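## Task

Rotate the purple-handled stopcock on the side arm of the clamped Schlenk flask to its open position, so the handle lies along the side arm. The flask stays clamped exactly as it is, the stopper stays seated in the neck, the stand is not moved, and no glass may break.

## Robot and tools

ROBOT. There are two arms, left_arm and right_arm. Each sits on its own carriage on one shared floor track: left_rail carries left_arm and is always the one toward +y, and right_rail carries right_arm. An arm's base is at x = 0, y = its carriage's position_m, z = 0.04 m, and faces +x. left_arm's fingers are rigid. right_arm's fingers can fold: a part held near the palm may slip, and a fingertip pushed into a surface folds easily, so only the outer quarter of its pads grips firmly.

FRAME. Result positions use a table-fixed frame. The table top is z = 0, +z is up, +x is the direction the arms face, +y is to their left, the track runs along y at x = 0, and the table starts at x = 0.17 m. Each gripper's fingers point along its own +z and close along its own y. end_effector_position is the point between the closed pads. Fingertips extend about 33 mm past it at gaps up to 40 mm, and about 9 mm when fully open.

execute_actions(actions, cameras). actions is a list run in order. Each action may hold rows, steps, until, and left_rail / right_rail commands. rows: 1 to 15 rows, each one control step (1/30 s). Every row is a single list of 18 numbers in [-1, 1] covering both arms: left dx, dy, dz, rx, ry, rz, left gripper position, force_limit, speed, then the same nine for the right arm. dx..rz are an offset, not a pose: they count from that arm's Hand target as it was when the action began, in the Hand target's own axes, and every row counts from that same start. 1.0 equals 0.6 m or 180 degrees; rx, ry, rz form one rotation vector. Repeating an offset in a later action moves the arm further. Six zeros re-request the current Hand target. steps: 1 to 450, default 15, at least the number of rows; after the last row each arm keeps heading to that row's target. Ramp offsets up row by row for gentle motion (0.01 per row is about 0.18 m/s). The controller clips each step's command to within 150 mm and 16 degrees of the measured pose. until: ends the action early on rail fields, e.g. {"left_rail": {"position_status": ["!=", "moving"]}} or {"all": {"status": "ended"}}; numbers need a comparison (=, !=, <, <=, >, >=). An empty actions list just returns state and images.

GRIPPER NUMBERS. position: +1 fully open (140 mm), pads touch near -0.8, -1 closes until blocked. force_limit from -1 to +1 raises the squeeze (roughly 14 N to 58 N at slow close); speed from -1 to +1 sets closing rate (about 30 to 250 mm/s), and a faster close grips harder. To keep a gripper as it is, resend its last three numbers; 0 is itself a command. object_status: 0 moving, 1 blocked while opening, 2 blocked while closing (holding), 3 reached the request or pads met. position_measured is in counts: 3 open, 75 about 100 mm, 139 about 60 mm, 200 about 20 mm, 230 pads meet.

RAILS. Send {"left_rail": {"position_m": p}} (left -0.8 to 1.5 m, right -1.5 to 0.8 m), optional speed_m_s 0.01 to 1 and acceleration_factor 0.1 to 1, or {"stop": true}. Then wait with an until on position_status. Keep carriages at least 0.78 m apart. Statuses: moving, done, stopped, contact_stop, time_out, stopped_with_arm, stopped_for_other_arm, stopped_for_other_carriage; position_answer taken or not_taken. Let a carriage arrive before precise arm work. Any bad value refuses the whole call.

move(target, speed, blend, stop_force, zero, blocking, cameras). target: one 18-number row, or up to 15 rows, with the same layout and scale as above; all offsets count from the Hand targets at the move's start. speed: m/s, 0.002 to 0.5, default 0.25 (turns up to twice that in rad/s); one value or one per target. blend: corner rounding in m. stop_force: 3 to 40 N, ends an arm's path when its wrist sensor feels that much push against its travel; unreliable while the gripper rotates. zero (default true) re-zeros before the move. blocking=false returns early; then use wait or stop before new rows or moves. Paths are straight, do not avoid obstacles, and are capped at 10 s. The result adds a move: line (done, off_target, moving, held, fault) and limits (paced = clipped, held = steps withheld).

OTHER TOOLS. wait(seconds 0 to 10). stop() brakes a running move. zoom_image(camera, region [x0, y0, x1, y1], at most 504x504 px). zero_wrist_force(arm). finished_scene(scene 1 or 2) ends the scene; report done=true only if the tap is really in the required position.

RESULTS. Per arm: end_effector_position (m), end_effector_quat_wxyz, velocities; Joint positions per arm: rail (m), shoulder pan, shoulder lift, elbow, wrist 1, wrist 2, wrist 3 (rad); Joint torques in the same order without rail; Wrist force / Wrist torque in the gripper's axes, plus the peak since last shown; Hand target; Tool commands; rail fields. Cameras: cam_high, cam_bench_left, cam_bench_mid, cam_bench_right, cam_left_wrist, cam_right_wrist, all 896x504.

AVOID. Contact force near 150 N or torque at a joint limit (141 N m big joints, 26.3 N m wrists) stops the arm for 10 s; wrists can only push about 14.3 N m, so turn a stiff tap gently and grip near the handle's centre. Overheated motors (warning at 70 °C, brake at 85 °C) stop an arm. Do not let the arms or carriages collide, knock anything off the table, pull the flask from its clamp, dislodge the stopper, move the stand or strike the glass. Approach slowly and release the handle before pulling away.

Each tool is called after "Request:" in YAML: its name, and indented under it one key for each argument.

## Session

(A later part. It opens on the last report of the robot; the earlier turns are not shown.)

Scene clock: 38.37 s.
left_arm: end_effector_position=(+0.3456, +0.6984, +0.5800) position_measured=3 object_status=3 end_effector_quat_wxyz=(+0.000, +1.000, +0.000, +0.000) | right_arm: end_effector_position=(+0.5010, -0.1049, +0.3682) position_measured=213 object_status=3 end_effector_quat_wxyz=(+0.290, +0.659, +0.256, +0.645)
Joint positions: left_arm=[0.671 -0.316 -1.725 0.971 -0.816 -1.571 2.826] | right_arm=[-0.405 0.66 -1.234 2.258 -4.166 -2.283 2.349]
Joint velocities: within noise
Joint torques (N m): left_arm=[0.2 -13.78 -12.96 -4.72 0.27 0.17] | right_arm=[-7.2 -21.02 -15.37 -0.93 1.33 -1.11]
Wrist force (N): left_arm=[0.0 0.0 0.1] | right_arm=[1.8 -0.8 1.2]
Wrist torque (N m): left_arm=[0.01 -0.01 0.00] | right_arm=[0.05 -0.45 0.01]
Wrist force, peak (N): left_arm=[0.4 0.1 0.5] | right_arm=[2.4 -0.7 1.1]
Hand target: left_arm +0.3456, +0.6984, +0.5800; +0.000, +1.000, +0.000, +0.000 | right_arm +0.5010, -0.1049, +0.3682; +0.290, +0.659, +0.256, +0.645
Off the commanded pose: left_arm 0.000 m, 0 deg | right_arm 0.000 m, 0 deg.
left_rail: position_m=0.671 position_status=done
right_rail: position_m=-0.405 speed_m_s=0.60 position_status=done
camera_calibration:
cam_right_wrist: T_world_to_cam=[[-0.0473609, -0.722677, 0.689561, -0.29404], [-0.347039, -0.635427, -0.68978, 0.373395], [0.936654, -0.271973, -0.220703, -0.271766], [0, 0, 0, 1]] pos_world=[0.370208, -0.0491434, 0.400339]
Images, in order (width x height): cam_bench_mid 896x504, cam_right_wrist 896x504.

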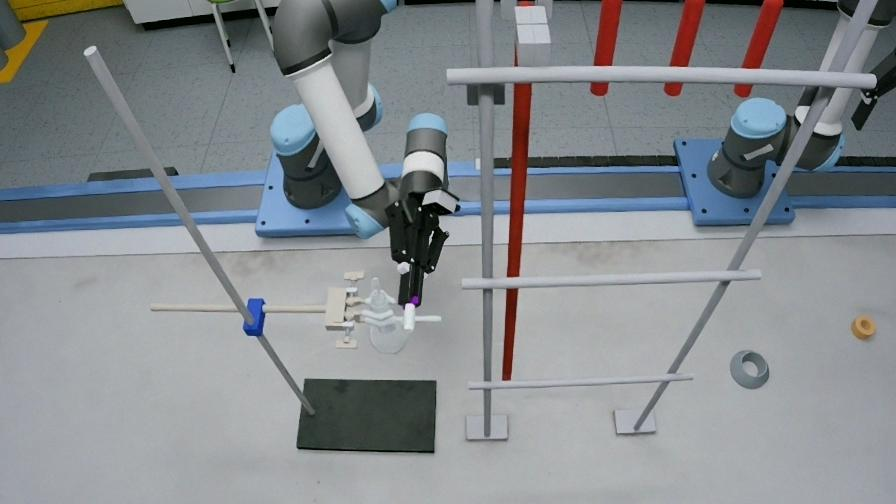

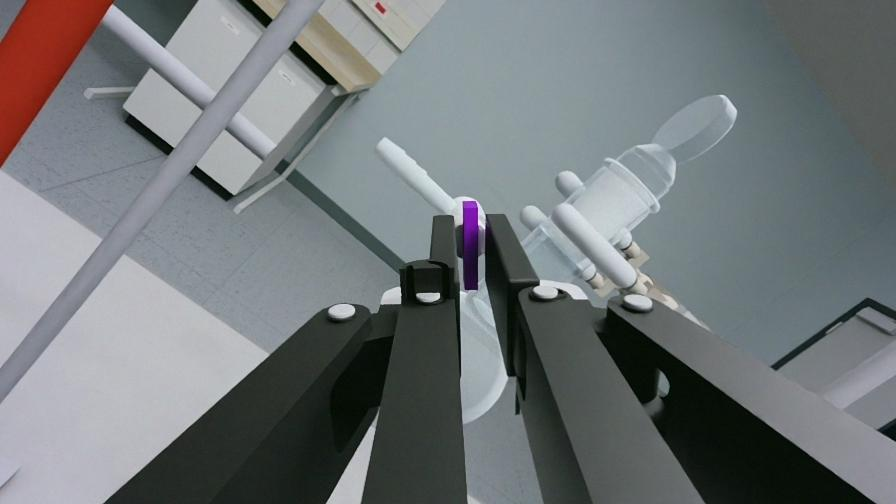

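Request:
move:
  target: [0,0,0,0,0,0,1,1,1,0,0,0,0,0,-0.1389,-0.66,-1,-1]
  speed: 0.1
  cameras: ["cam_bench_mid", "cam_right_wrist"]

Request:
zoom_image:
  camera: "cam_right_wrist"
  region: [384, 170, 544, 330]

Scene clock: 42.10 s.
left_arm: end_effector_position=(+0.3456, +0.6984, +0.5800) position_measured=3 object_status=3 end_effector_quat_wxyz=(+0.000, +1.000, +0.000, +0.000) | right_arm: end_effector_position=(+0.5010, -0.1049, +0.3682) position_measured=213 object_status=3 end_effector_quat_wxyz=(+0.423, +0.588, +0.392, +0.567)
Joint positions: left_arm=[0.671 -0.316 -1.725 0.971 -0.816 -1.571 2.826] | right_arm=[-0.405 0.66 -1.234 2.258 -4.166 -2.283 1.913]
Joint velocities: within noise
Joint torques (N m): left_arm=[0.92 -14.24 -12.16 -4.76 0.26 0.09] | right_arm=[-4.45 -19.48 -19.82 -2.64 0.26 -2.09]
Wrist force (N): left_arm=[0.5 0.0 0.1] | right_arm=[-1.3 1.4 2.0]
Wrist torque (N m): left_arm=[0.00 -0.11 0.00] | right_arm=[0.05 -0.21 0.15]
Wrist force, peak (N): left_arm=[0.5 0.0 0.3] | right_arm=[-1.3 1.4 2.0]
Hand target: left_arm +0.3456, +0.6984, +0.5800; +0.000, +1.000, +0.000, +0.000 | right_arm +0.5010, -0.1049, +0.3682; +0.423, +0.588, +0.392, +0.567
Off the commanded pose: left_arm 0.000 m, 0 deg | right_arm 0.000 m, 0 deg.
left_rail: position_m=0.671 position_status=done
right_rail: position_m=-0.405 speed_m_s=0.60 position_status=done
move: done
camera_calibration:
cam_right_wrist: T_world_to_cam=[[-0.0285296, -0.364056, 0.93094, -0.354731], [-0.359134, -0.865402, -0.349432, 0.230002], [0.93285, -0.344302, -0.106055, -0.319644], [0, 0, 0, 1]] pos_world=[0.370661, -0.0401517, 0.376703]
Images, in order (width x height): cam_bench_mid 896x504, cam_right_wrist 896x504.

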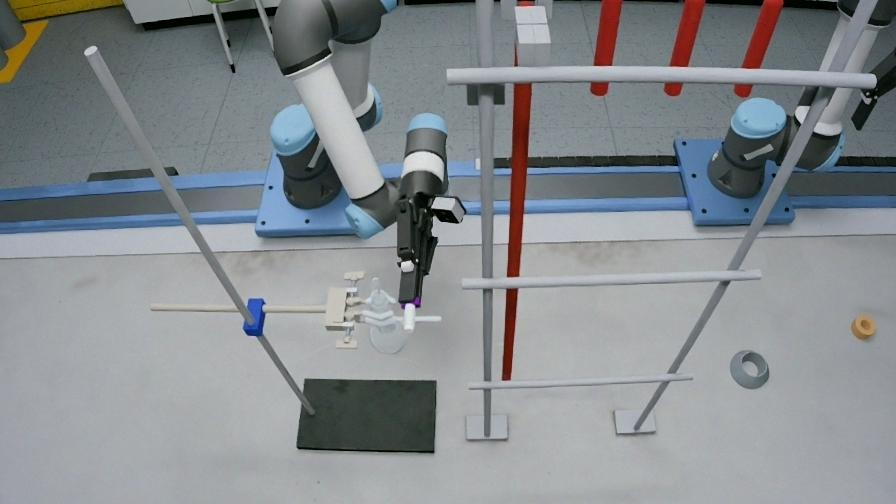

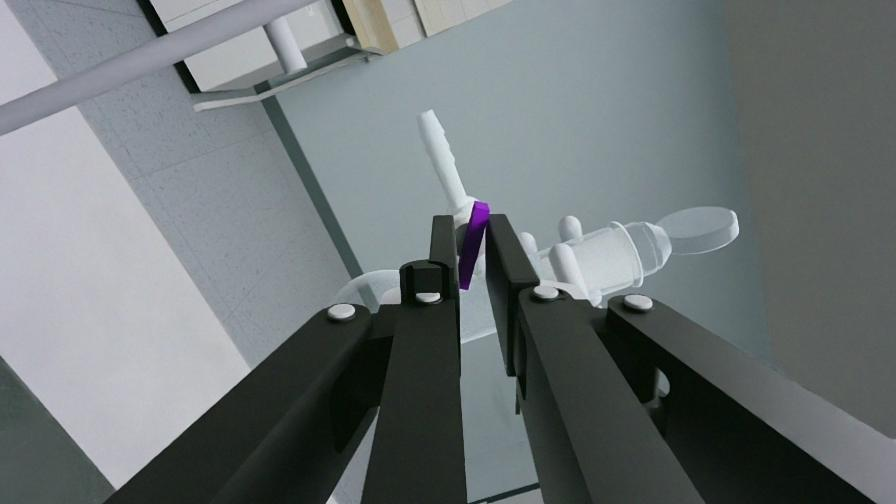

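Scaled by 3.150.

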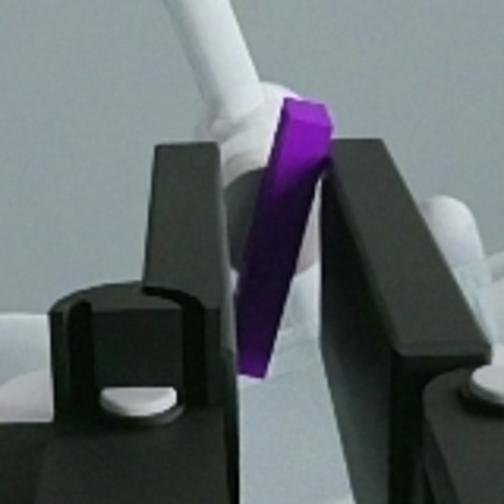

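Request:
move:
  target: [0,0,0,0,0,0,1,1,1,0,0,0,0,0,-0.15,-0.66,-1,-1]
  speed: 0.1
  cameras: ["cam_bench_mid", "cam_right_wrist"]

Request:
zoom_image:
  camera: "cam_right_wrist"
  region: [384, 110, 544, 310]

Request:
zoom_image:
  camera: "cam_bench_mid"
  region: [340, 230, 480, 370]

Scene clock: 45.67 s.
left_arm: end_effector_position=(+0.3456, +0.6984, +0.5800) position_measured=3 object_status=3 end_effector_quat_wxyz=(+0.000, +1.000, +0.000, +0.000) | right_arm: end_effector_position=(+0.5010, -0.1049, +0.3682) position_measured=213 object_status=3 end_effector_quat_wxyz=(+0.543, +0.481, +0.519, +0.453)
Joint positions: left_arm=[0.671 -0.316 -1.725 0.971 -0.816 -1.571 2.826] | right_arm=[-0.405 0.66 -1.234 2.258 -4.166 -2.283 1.442]
Joint velocities: within noise
Joint torques (N m): left_arm=[0.41 -13.99 -12.41 -4.69 0.22 0.17] | right_arm=[-1.08 -17.04 -18.07 -1.85 1.52 -2.05]
Wrist force (N): left_arm=[0.3 -0.1 0.4] | right_arm=[-2.5 3.2 1.7]
Wrist torque (N m): left_arm=[-0.02 -0.06 0.00] | right_arm=[-0.05 -0.08 0.22]
Wrist force, peak (N): left_arm=[0.3 0.0 0.5] | right_arm=[-2.9 3.8 1.7]
Hand target: left_arm +0.3456, +0.6984, +0.5800; +0.000, +1.000, +0.000, +0.000 | right_arm +0.5010, -0.1049, +0.3682; +0.543, +0.480, +0.519, +0.453
Off the commanded pose: left_arm 0.000 m, 0 deg | right_arm 0.000 m, 0 deg.
left_rail: position_m=0.671 position_status=done
right_rail: position_m=-0.405 speed_m_s=0.60 position_status=done
move: done
camera_calibration:
cam_right_wrist: T_world_to_cam=[[-0.0043044, 0.0977359, 0.995203, -0.342083], [-0.3624, -0.927711, 0.0895403, 0.063489], [0.932013, -0.360276, 0.0394128, -0.374457], [0, 0, 0, 1]] pos_world=[0.370535, -0.0425748, 0.349516]
Images, in order (width x height): cam_bench_mid 896x504, cam_right_wrist 896x504.

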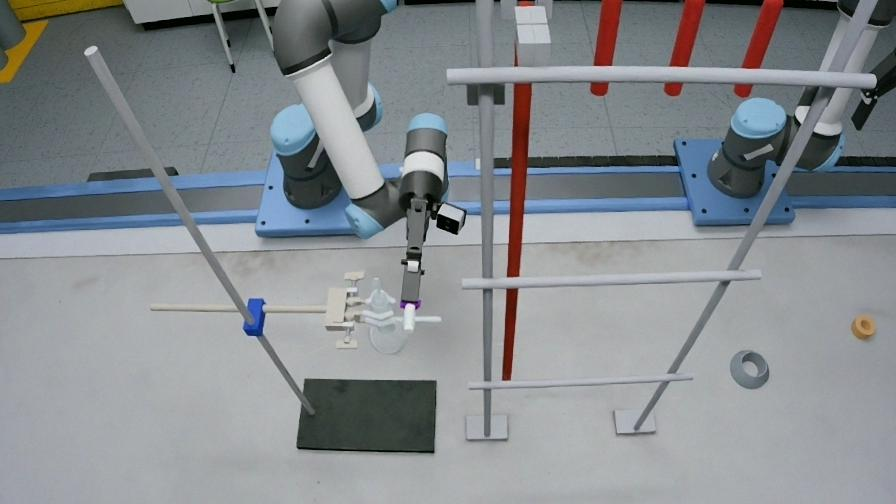

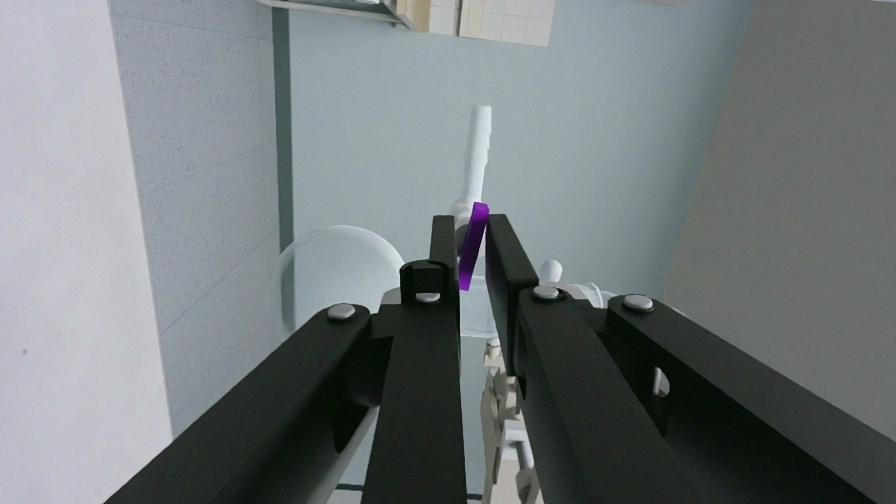

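Scaled by 2.520.

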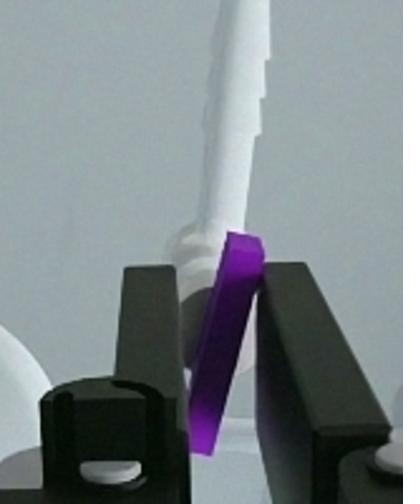

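Scaled by 3.600.

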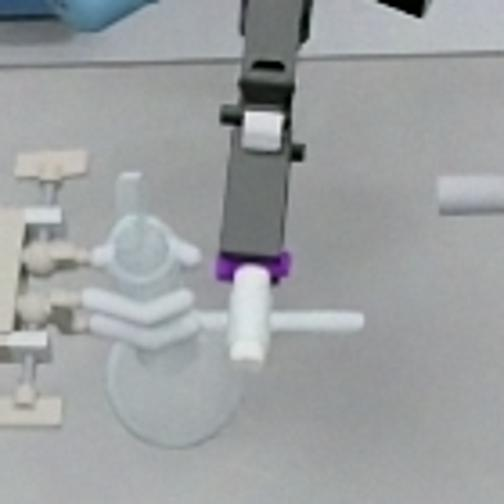

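Request:
move:
  target: [0,0,0,0,0,0,1,1,1,0,0,0,0,0,-0.033,-0.66,-1,-1]
  speed: 0.06
  cameras: ["cam_bench_mid", "cam_right_wrist"]

Request:
zoom_image:
  camera: "cam_right_wrist"
  region: [404, 90, 544, 300]

Request:
zoom_image:
  camera: "cam_bench_mid"
  region: [380, 270, 460, 340]

Scene clock: 48.40 s.
left_arm: end_effector_position=(+0.3456, +0.6984, +0.5800) position_measured=3 object_status=3 end_effector_quat_wxyz=(+0.000, +1.000, +0.000, +0.000) | right_arm: end_effector_position=(+0.5010, -0.1049, +0.3682) position_measured=213 object_status=3 end_effector_quat_wxyz=(+0.566, +0.453, +0.543, +0.424)
Joint positions: left_arm=[0.671 -0.316 -1.725 0.971 -0.816 -1.571 2.826] | right_arm=[-0.405 0.66 -1.234 2.258 -4.166 -2.283 1.338]
Joint velocities: within noise
Joint torques (N m): left_arm=[0.65 -14.17 -12.73 -4.84 0.25 0.12] | right_arm=[-0.55 -20.21 -8.42 -1.75 1.26 -2.19]
Wrist force (N): left_arm=[0.3 0.1 0.1] | right_arm=[-3.0 3.7 0.9]
Wrist torque (N m): left_arm=[0.02 -0.06 0.00] | right_arm=[0.05 0.02 0.23]
Wrist force, peak (N): left_arm=[0.4 -0.2 0.4] | right_arm=[-3.0 4.3 1.4]
Hand target: left_arm +0.3456, +0.6984, +0.5800; +0.000, +1.000, +0.000, +0.000 | right_arm +0.5010, -0.1049, +0.3682; +0.566, +0.453, +0.543, +0.424
Off the commanded pose: left_arm 0.000 m, 0 deg | right_arm 0.000 m, 0 deg.
left_rail: position_m=0.671 position_status=done
right_rail: position_m=-0.405 speed_m_s=0.60 position_status=done
move: done
camera_calibration:
cam_right_wrist: T_world_to_cam=[[0.000958308, 0.200013, 0.979793, -0.328385], [-0.361657, -0.913403, 0.186814, 0.0288032], [0.932311, -0.354528, 0.071461, -0.38581], [0, 0, 0, 1]] pos_world=[0.370427, -0.0447904, 0.343939]
Images, in order (width x height): cam_bench_mid 896x504, cam_right_wrist 896x504.

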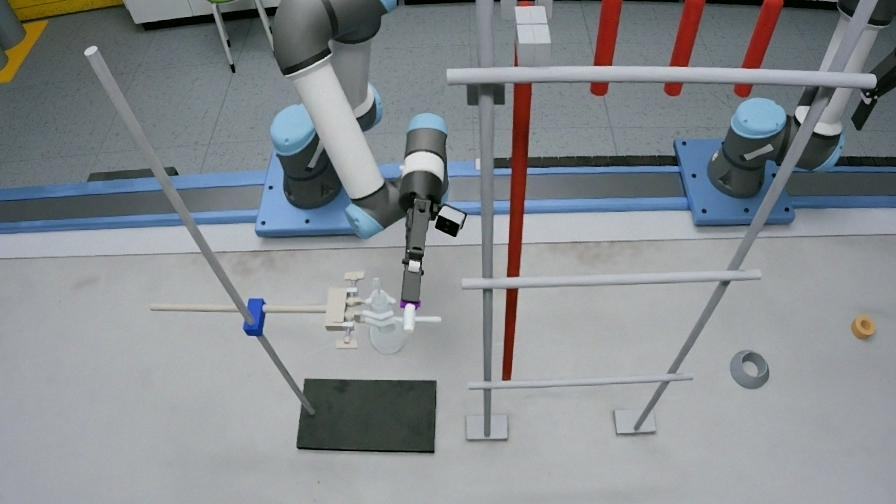

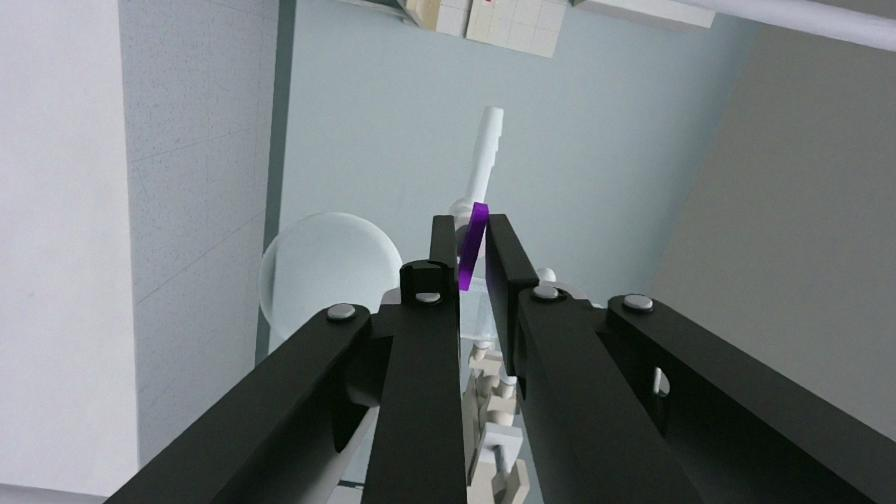

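Scaled by 2.400.

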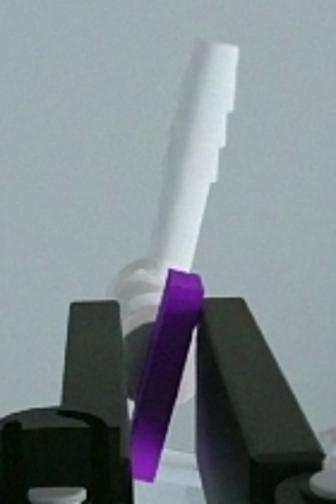

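Scaled by 6.300.

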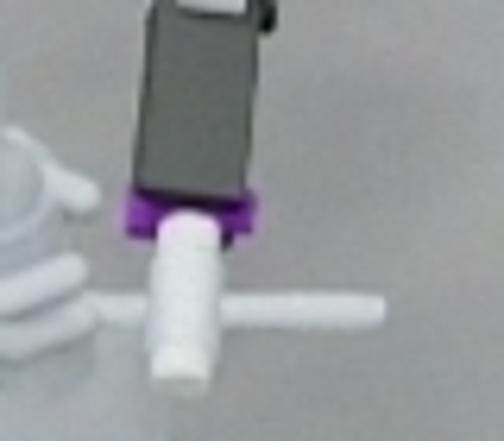

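Request:
zoom_image:
  camera: "cam_right_wrist"
  region: [445, 195, 505, 295]

Request:
zoom_image:
  camera: "cam_right_wrist"
  region: [445, 100, 515, 210]

Scaled by 5.040.

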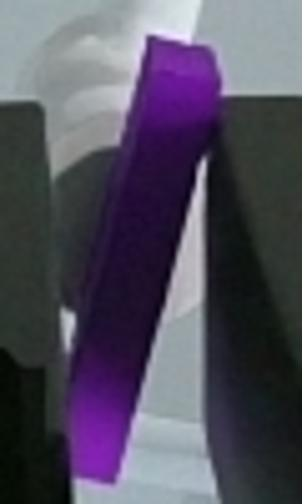

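Scaled by 4.582.

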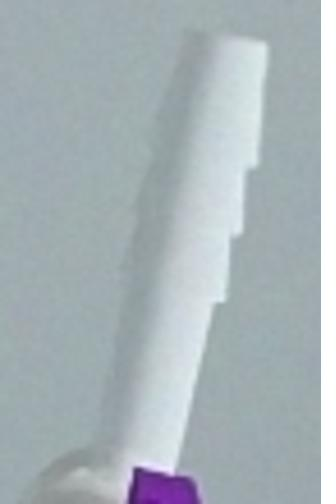

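Request:
move:
  target: [0,0,0,0,0,0,1,1,1,0,0,0,0,0,-0.0105,-0.66,-1,-1]
  speed: 0.06
  cameras: ["cam_bench_mid", "cam_right_wrist"]

Request:
zoom_image:
  camera: "cam_right_wrist"
  region: [445, 195, 505, 295]

Request:
zoom_image:
  camera: "cam_right_wrist"
  region: [445, 100, 515, 210]

Request:
zoom_image:
  camera: "cam_bench_mid"
  region: [380, 290, 450, 340]

Scene clock: 53.50 s.
left_arm: end_effector_position=(+0.3456, +0.6984, +0.5800) position_measured=3 object_status=3 end_effector_quat_wxyz=(+0.000, +1.000, +0.000, +0.000) | right_arm: end_effector_position=(+0.5010, -0.1049, +0.3681) position_measured=213 object_status=3 end_effector_quat_wxyz=(+0.573, +0.444, +0.550, +0.415)
Joint positions: left_arm=[0.671 -0.316 -1.725 0.971 -0.816 -1.571 2.826] | right_arm=[-0.405 0.66 -1.234 2.258 -4.166 -2.283 1.305]
Joint velocities: within noise
Joint torques (N m): left_arm=[1.11 -14.77 -12.56 -4.75 0.29 0.15] | right_arm=[0.9 -24.68 -7.3 -1.29 1.19 -2.11]
Wrist force (N): left_arm=[0.2 0.1 0.2] | right_arm=[-2.9 3.9 1.1]
Wrist torque (N m): left_arm=[0.03 -0.04 0.00] | right_arm=[0.05 -0.05 0.23]
Wrist force, peak (N): left_arm=[0.3 -0.1 0.6] | right_arm=[-3.3 4.2 1.2]
Hand target: left_arm +0.3456, +0.6984, +0.5800; +0.000, +1.000, +0.000, +0.000 | right_arm +0.5010, -0.1049, +0.3682; +0.573, +0.444, +0.550, +0.415
Off the commanded pose: left_arm 0.000 m, 0 deg | right_arm 0.000 m, 0 deg.
left_rail: position_m=0.671 position_status=done
right_rail: position_m=-0.405 speed_m_s=0.60 position_status=done
move: done
camera_calibration:
cam_right_wrist: T_world_to_cam=[[0.00279565, 0.23228, 0.972645, -0.323208], [-0.361278, -0.906719, 0.217574, 0.0180248], [0.932454, -0.352003, 0.0813826, -0.389275], [0, 0, 0, 1]] pos_world=[0.370397, -0.045608, 0.342125]
Images, in order (width x height): cam_bench_mid 896x504, cam_right_wrist 896x504.

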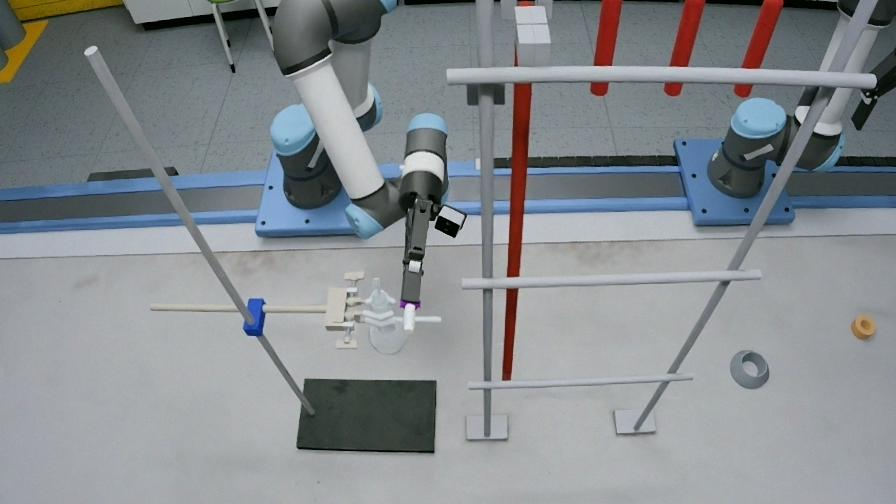

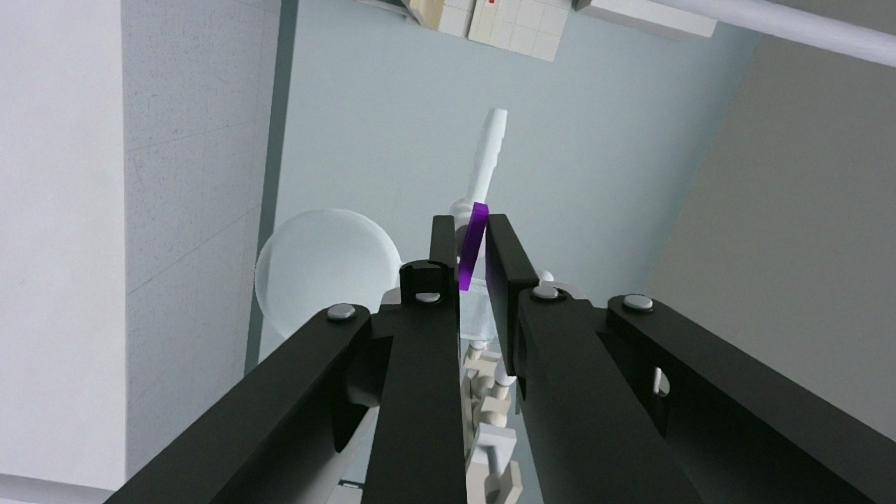

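Scaled by 5.040.

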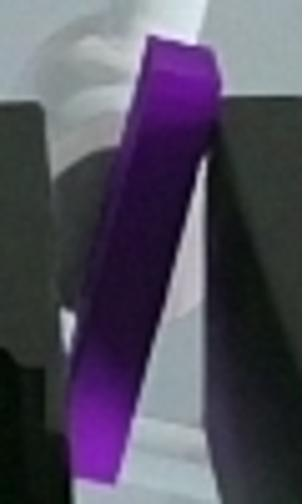

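Scaled by 4.582.

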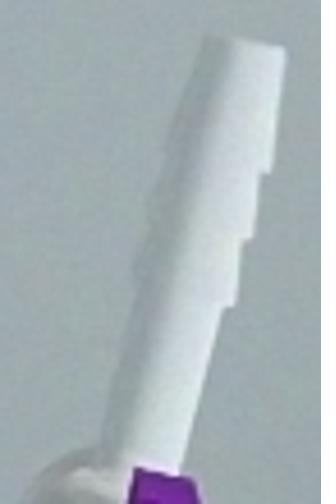

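Scaled by 7.200.

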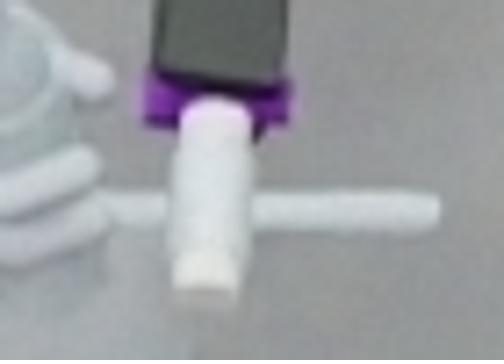

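Request:
execute_actions:
  actions:
    - {"rows": [[0,0,0,0,0,0,1,1,1,0,0,0,0,0,0,-0.56,-1,-1]], "steps": 24}
  cameras: ["cam_bench_mid", "cam_right_wrist"]

Request:
zoom_image:
  camera: "cam_right_wrist"
  region: [425, 100, 525, 300]

Scene clock: 55.80 s.
left_arm: end_effector_position=(+0.3456, +0.6984, +0.5800) position_measured=3 object_status=3 end_effector_quat_wxyz=(+0.000, +1.000, +0.000, +0.000) | right_arm: end_effector_position=(+0.5010, -0.1049, +0.3682) position_measured=200 object_status=3 end_effector_quat_wxyz=(+0.573, +0.444, +0.550, +0.415)
Joint positions: left_arm=[0.671 -0.316 -1.725 0.971 -0.816 -1.571 2.826] | right_arm=[-0.405 0.66 -1.234 2.258 -4.166 -2.283 1.305]
Joint velocities: within noise
Joint torques (N m): left_arm=[1.19 -14.86 -12.67 -4.8 0.3 0.14] | right_arm=[0.79 -23.23 -13.91 -2.37 1.07 -1.7]
Wrist force (N): left_arm=[0.2 -0.1 0.4] | right_arm=[-0.3 -0.2 1.1]
Wrist torque (N m): left_arm=[-0.02 -0.05 -0.01] | right_arm=[0.08 0.11 0.12]
Wrist force, peak (N): left_arm=[0.4 0.1 0.4] | right_arm=[-3.3 4.3 1.2]
Hand target: left_arm +0.3456, +0.6984, +0.5800; +0.000, +1.000, +0.000, +0.000 | right_arm +0.5010, -0.1049, +0.3682; +0.573, +0.444, +0.550, +0.415
Off the commanded pose: left_arm 0.000 m, 0 deg | right_arm 0.000 m, 0 deg.
left_rail: position_m=0.671 position_status=done
right_rail: position_m=-0.405 speed_m_s=0.60 position_status=done
camera_calibration:
cam_right_wrist: T_world_to_cam=[[0.00273196, 0.232435, 0.972608, -0.323167], [-0.361292, -0.906684, 0.217696, 0.0179777], [0.932449, -0.35199, 0.0815, -0.389311], [0, 0, 0, 1]] pos_world=[0.370391, -0.0456182, 0.34213]
Images, in order (width x height): cam_bench_mid 896x504, cam_right_wrist 896x504.

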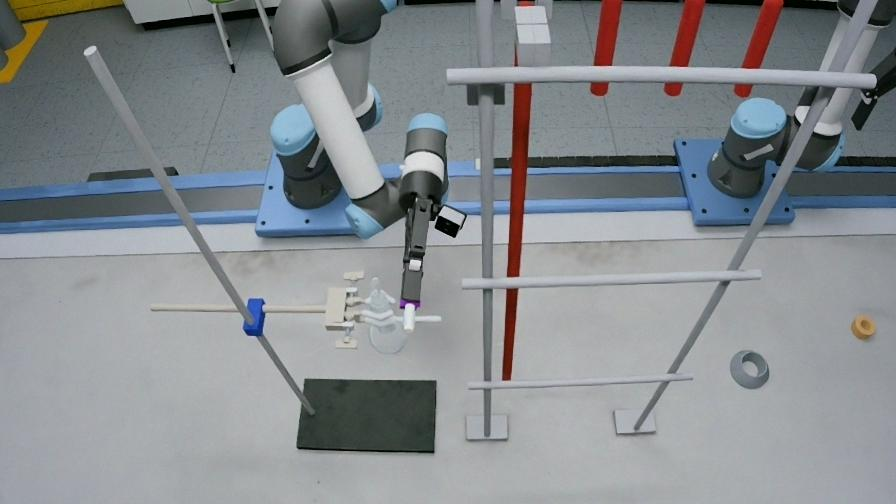

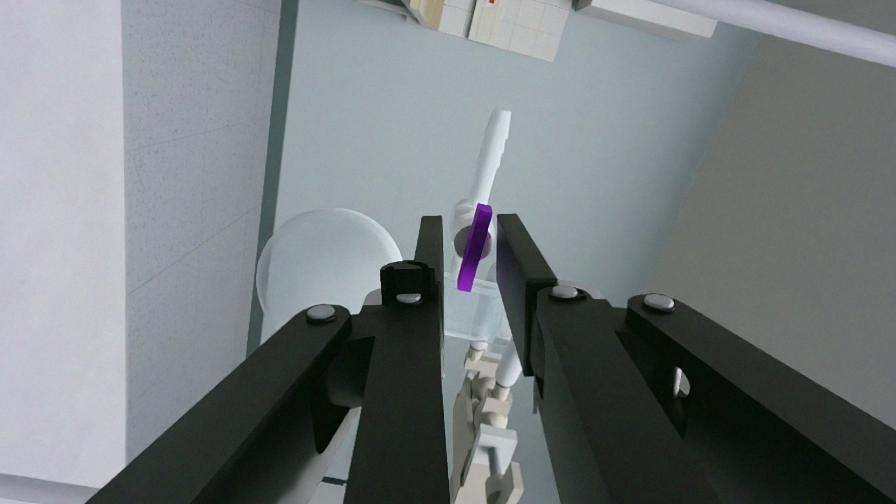

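Scaled by 2.520.

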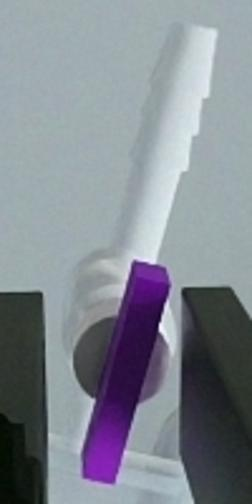

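Request:
zoom_image:
  camera: "cam_right_wrist"
  region: [445, 195, 505, 300]

Request:
zoom_image:
  camera: "cam_right_wrist"
  region: [450, 100, 520, 210]

Scaled by 4.800.

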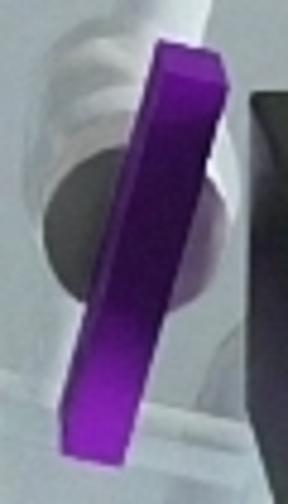

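Scaled by 4.582.

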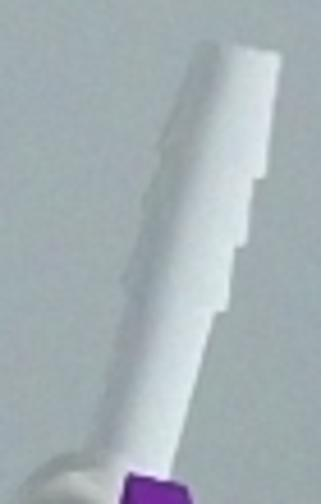

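Request:
move:
  target:
    - [0,0,0,0,0,0,1,1,1,0,0,-0.0583,0,0,0,-0.56,-1,-1]
    - [0,0,0,0,0,0,1,1,1,0,0,-0.15,0,0,0.0844,-0.56,-1,-1]
  speed: [0.06, 0.12]
  blend: [0.01, 0]
  cameras: ["cam_high", "cam_bench_mid", "cam_bench_left", "cam_right_wrist"]

Request:
zoom_image:
  camera: "cam_right_wrist"
  region: [400, 90, 540, 290]

Request:
zoom_image:
  camera: "cam_bench_mid"
  region: [340, 260, 460, 360]

Request:
zoom_image:
  camera: "cam_high"
  region: [380, 210, 480, 320]

Scene clock: 61.00 s.
left_arm: end_effector_position=(+0.3456, +0.6984, +0.5800) position_measured=3 object_status=3 end_effector_quat_wxyz=(+0.000, +1.000, +0.000, +0.000) | right_arm: end_effector_position=(+0.4111, -0.1002, +0.3682) position_measured=200 object_status=3 end_effector_quat_wxyz=(+0.513, +0.513, +0.487, +0.487)
Joint positions: left_arm=[0.671 -0.316 -1.725 0.971 -0.816 -1.571 2.826] | right_arm=[-0.405 0.86 -1.29 2.352 -4.203 -2.483 1.57]
Joint velocities: within noise
Joint torques (N m): left_arm=[1.61 -15.06 -12.87 -4.82 0.39 0.21] | right_arm=[8.38 -33.79 -6.61 -0.15 -1.17 2.29]
Wrist force (N): left_arm=[-0.1 0.0 0.3] | right_arm=[0.7 0.1 1.2]
Wrist torque (N m): left_arm=[0.01 0.02 -0.01] | right_arm=[0.16 -0.15 0.10]
Wrist force, peak (N): left_arm=[0.3 0.2 0.5] | right_arm=[-0.2 -0.3 1.8]
Hand target: left_arm +0.3456, +0.6984, +0.5800; +0.000, +1.000, +0.000, +0.000 | right_arm +0.4111, -0.1002, +0.3682; +0.513, +0.513, +0.487, +0.487
Off the commanded pose: left_arm 0.000 m, 0 deg | right_arm 0.000 m, 0 deg.
left_rail: position_m=0.671 position_status=done
right_rail: position_m=-0.405 speed_m_s=0.60 position_status=done
move: done
camera_calibration:
cam_right_wrist: T_world_to_cam=[[-0.0110657, -0.0300209, 0.999488, -0.354529], [-0.362571, -0.931407, -0.0319902, 0.0797658], [0.93189, -0.36274, -0.000578069, -0.274516], [0, 0, 0, 1]] pos_world=[0.280817, -0.0359269, 0.35674]
Images, in order (width x height): cam_high 896x504, cam_bench_left 896x504, cam_bench_mid 896x504, cam_right_wrist 896x504.

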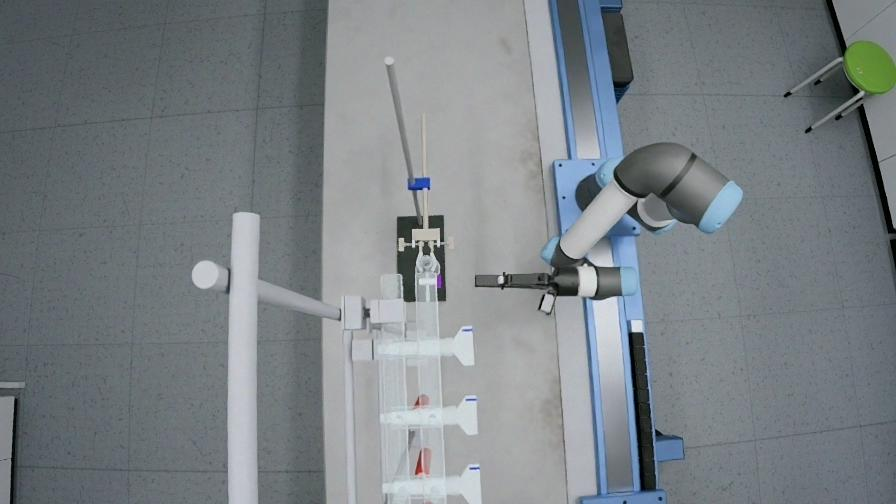

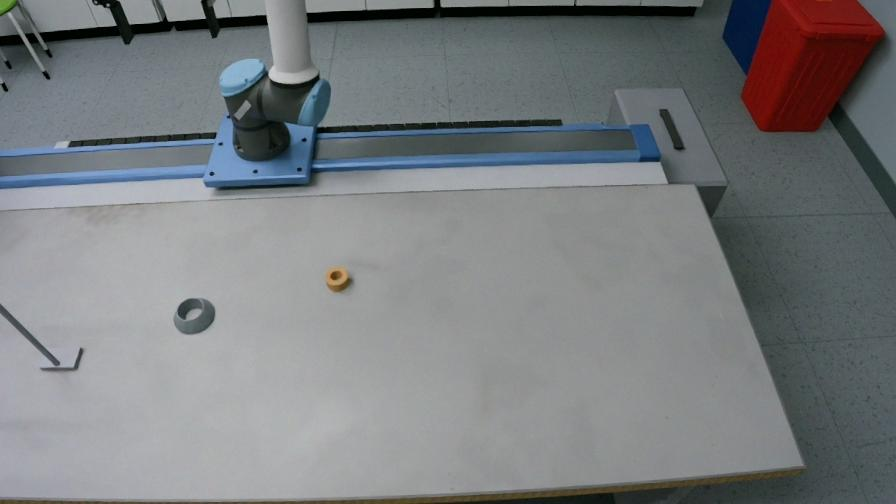

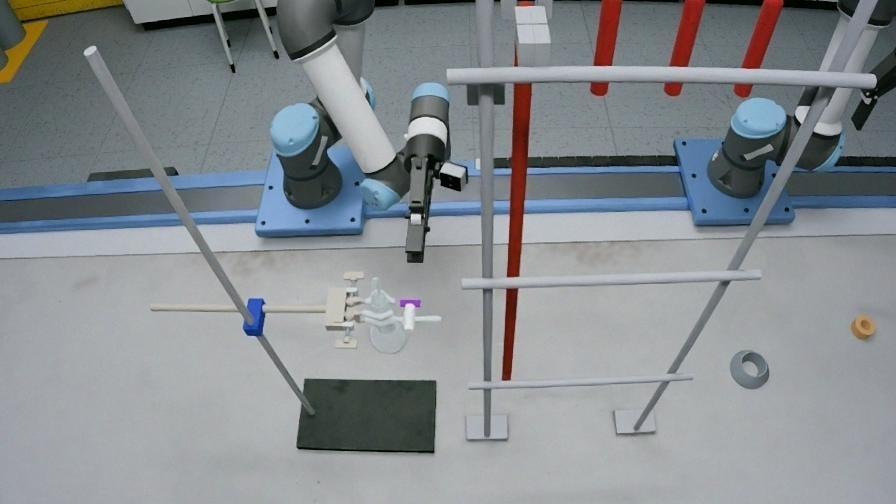

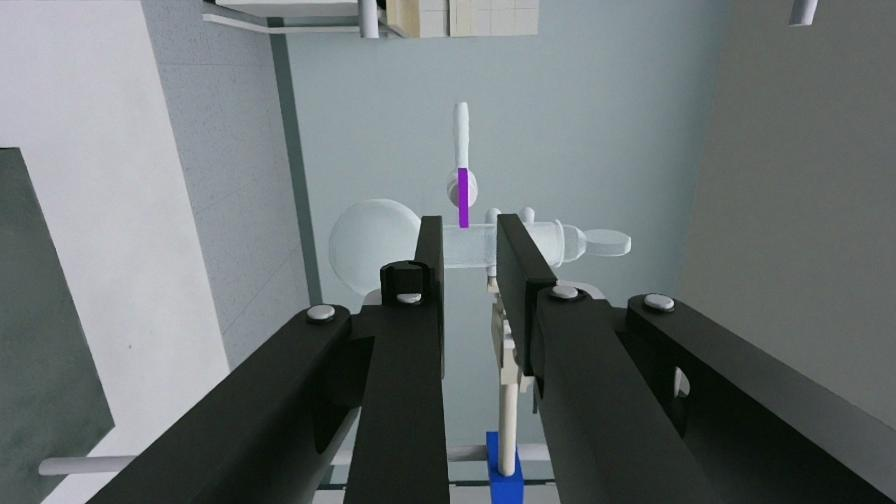

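Scaled by 2.520.

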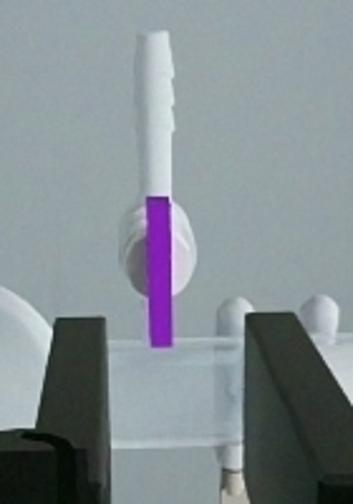

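Scaled by 4.200.

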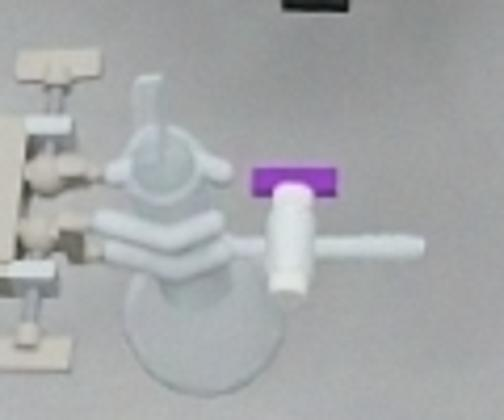

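Scaled by 4.582.

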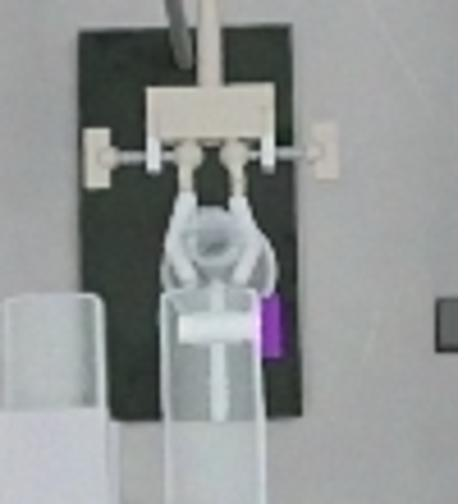

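Request:
zoom_image:
  camera: "cam_right_wrist"
  region: [430, 95, 500, 235]

Request:
zoom_image:
  camera: "cam_bench_mid"
  region: [390, 285, 450, 340]

Scaled by 3.600.

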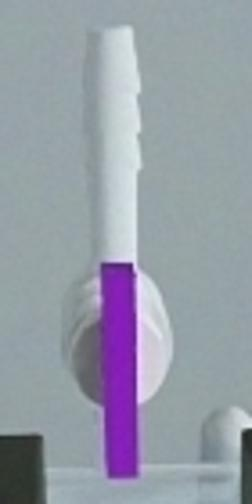

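Scaled by 8.400.

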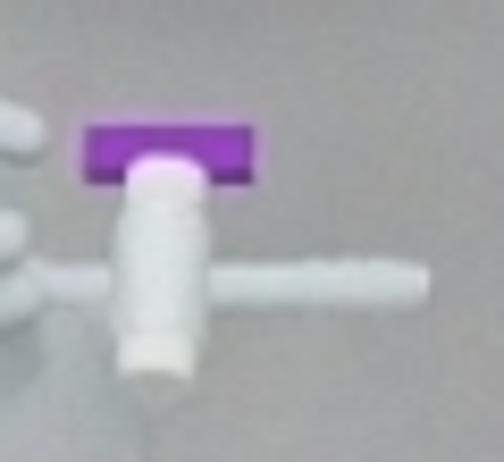

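Request:
finished_scene:
  scene: 2
  done: true

The scene is finished: the task was done.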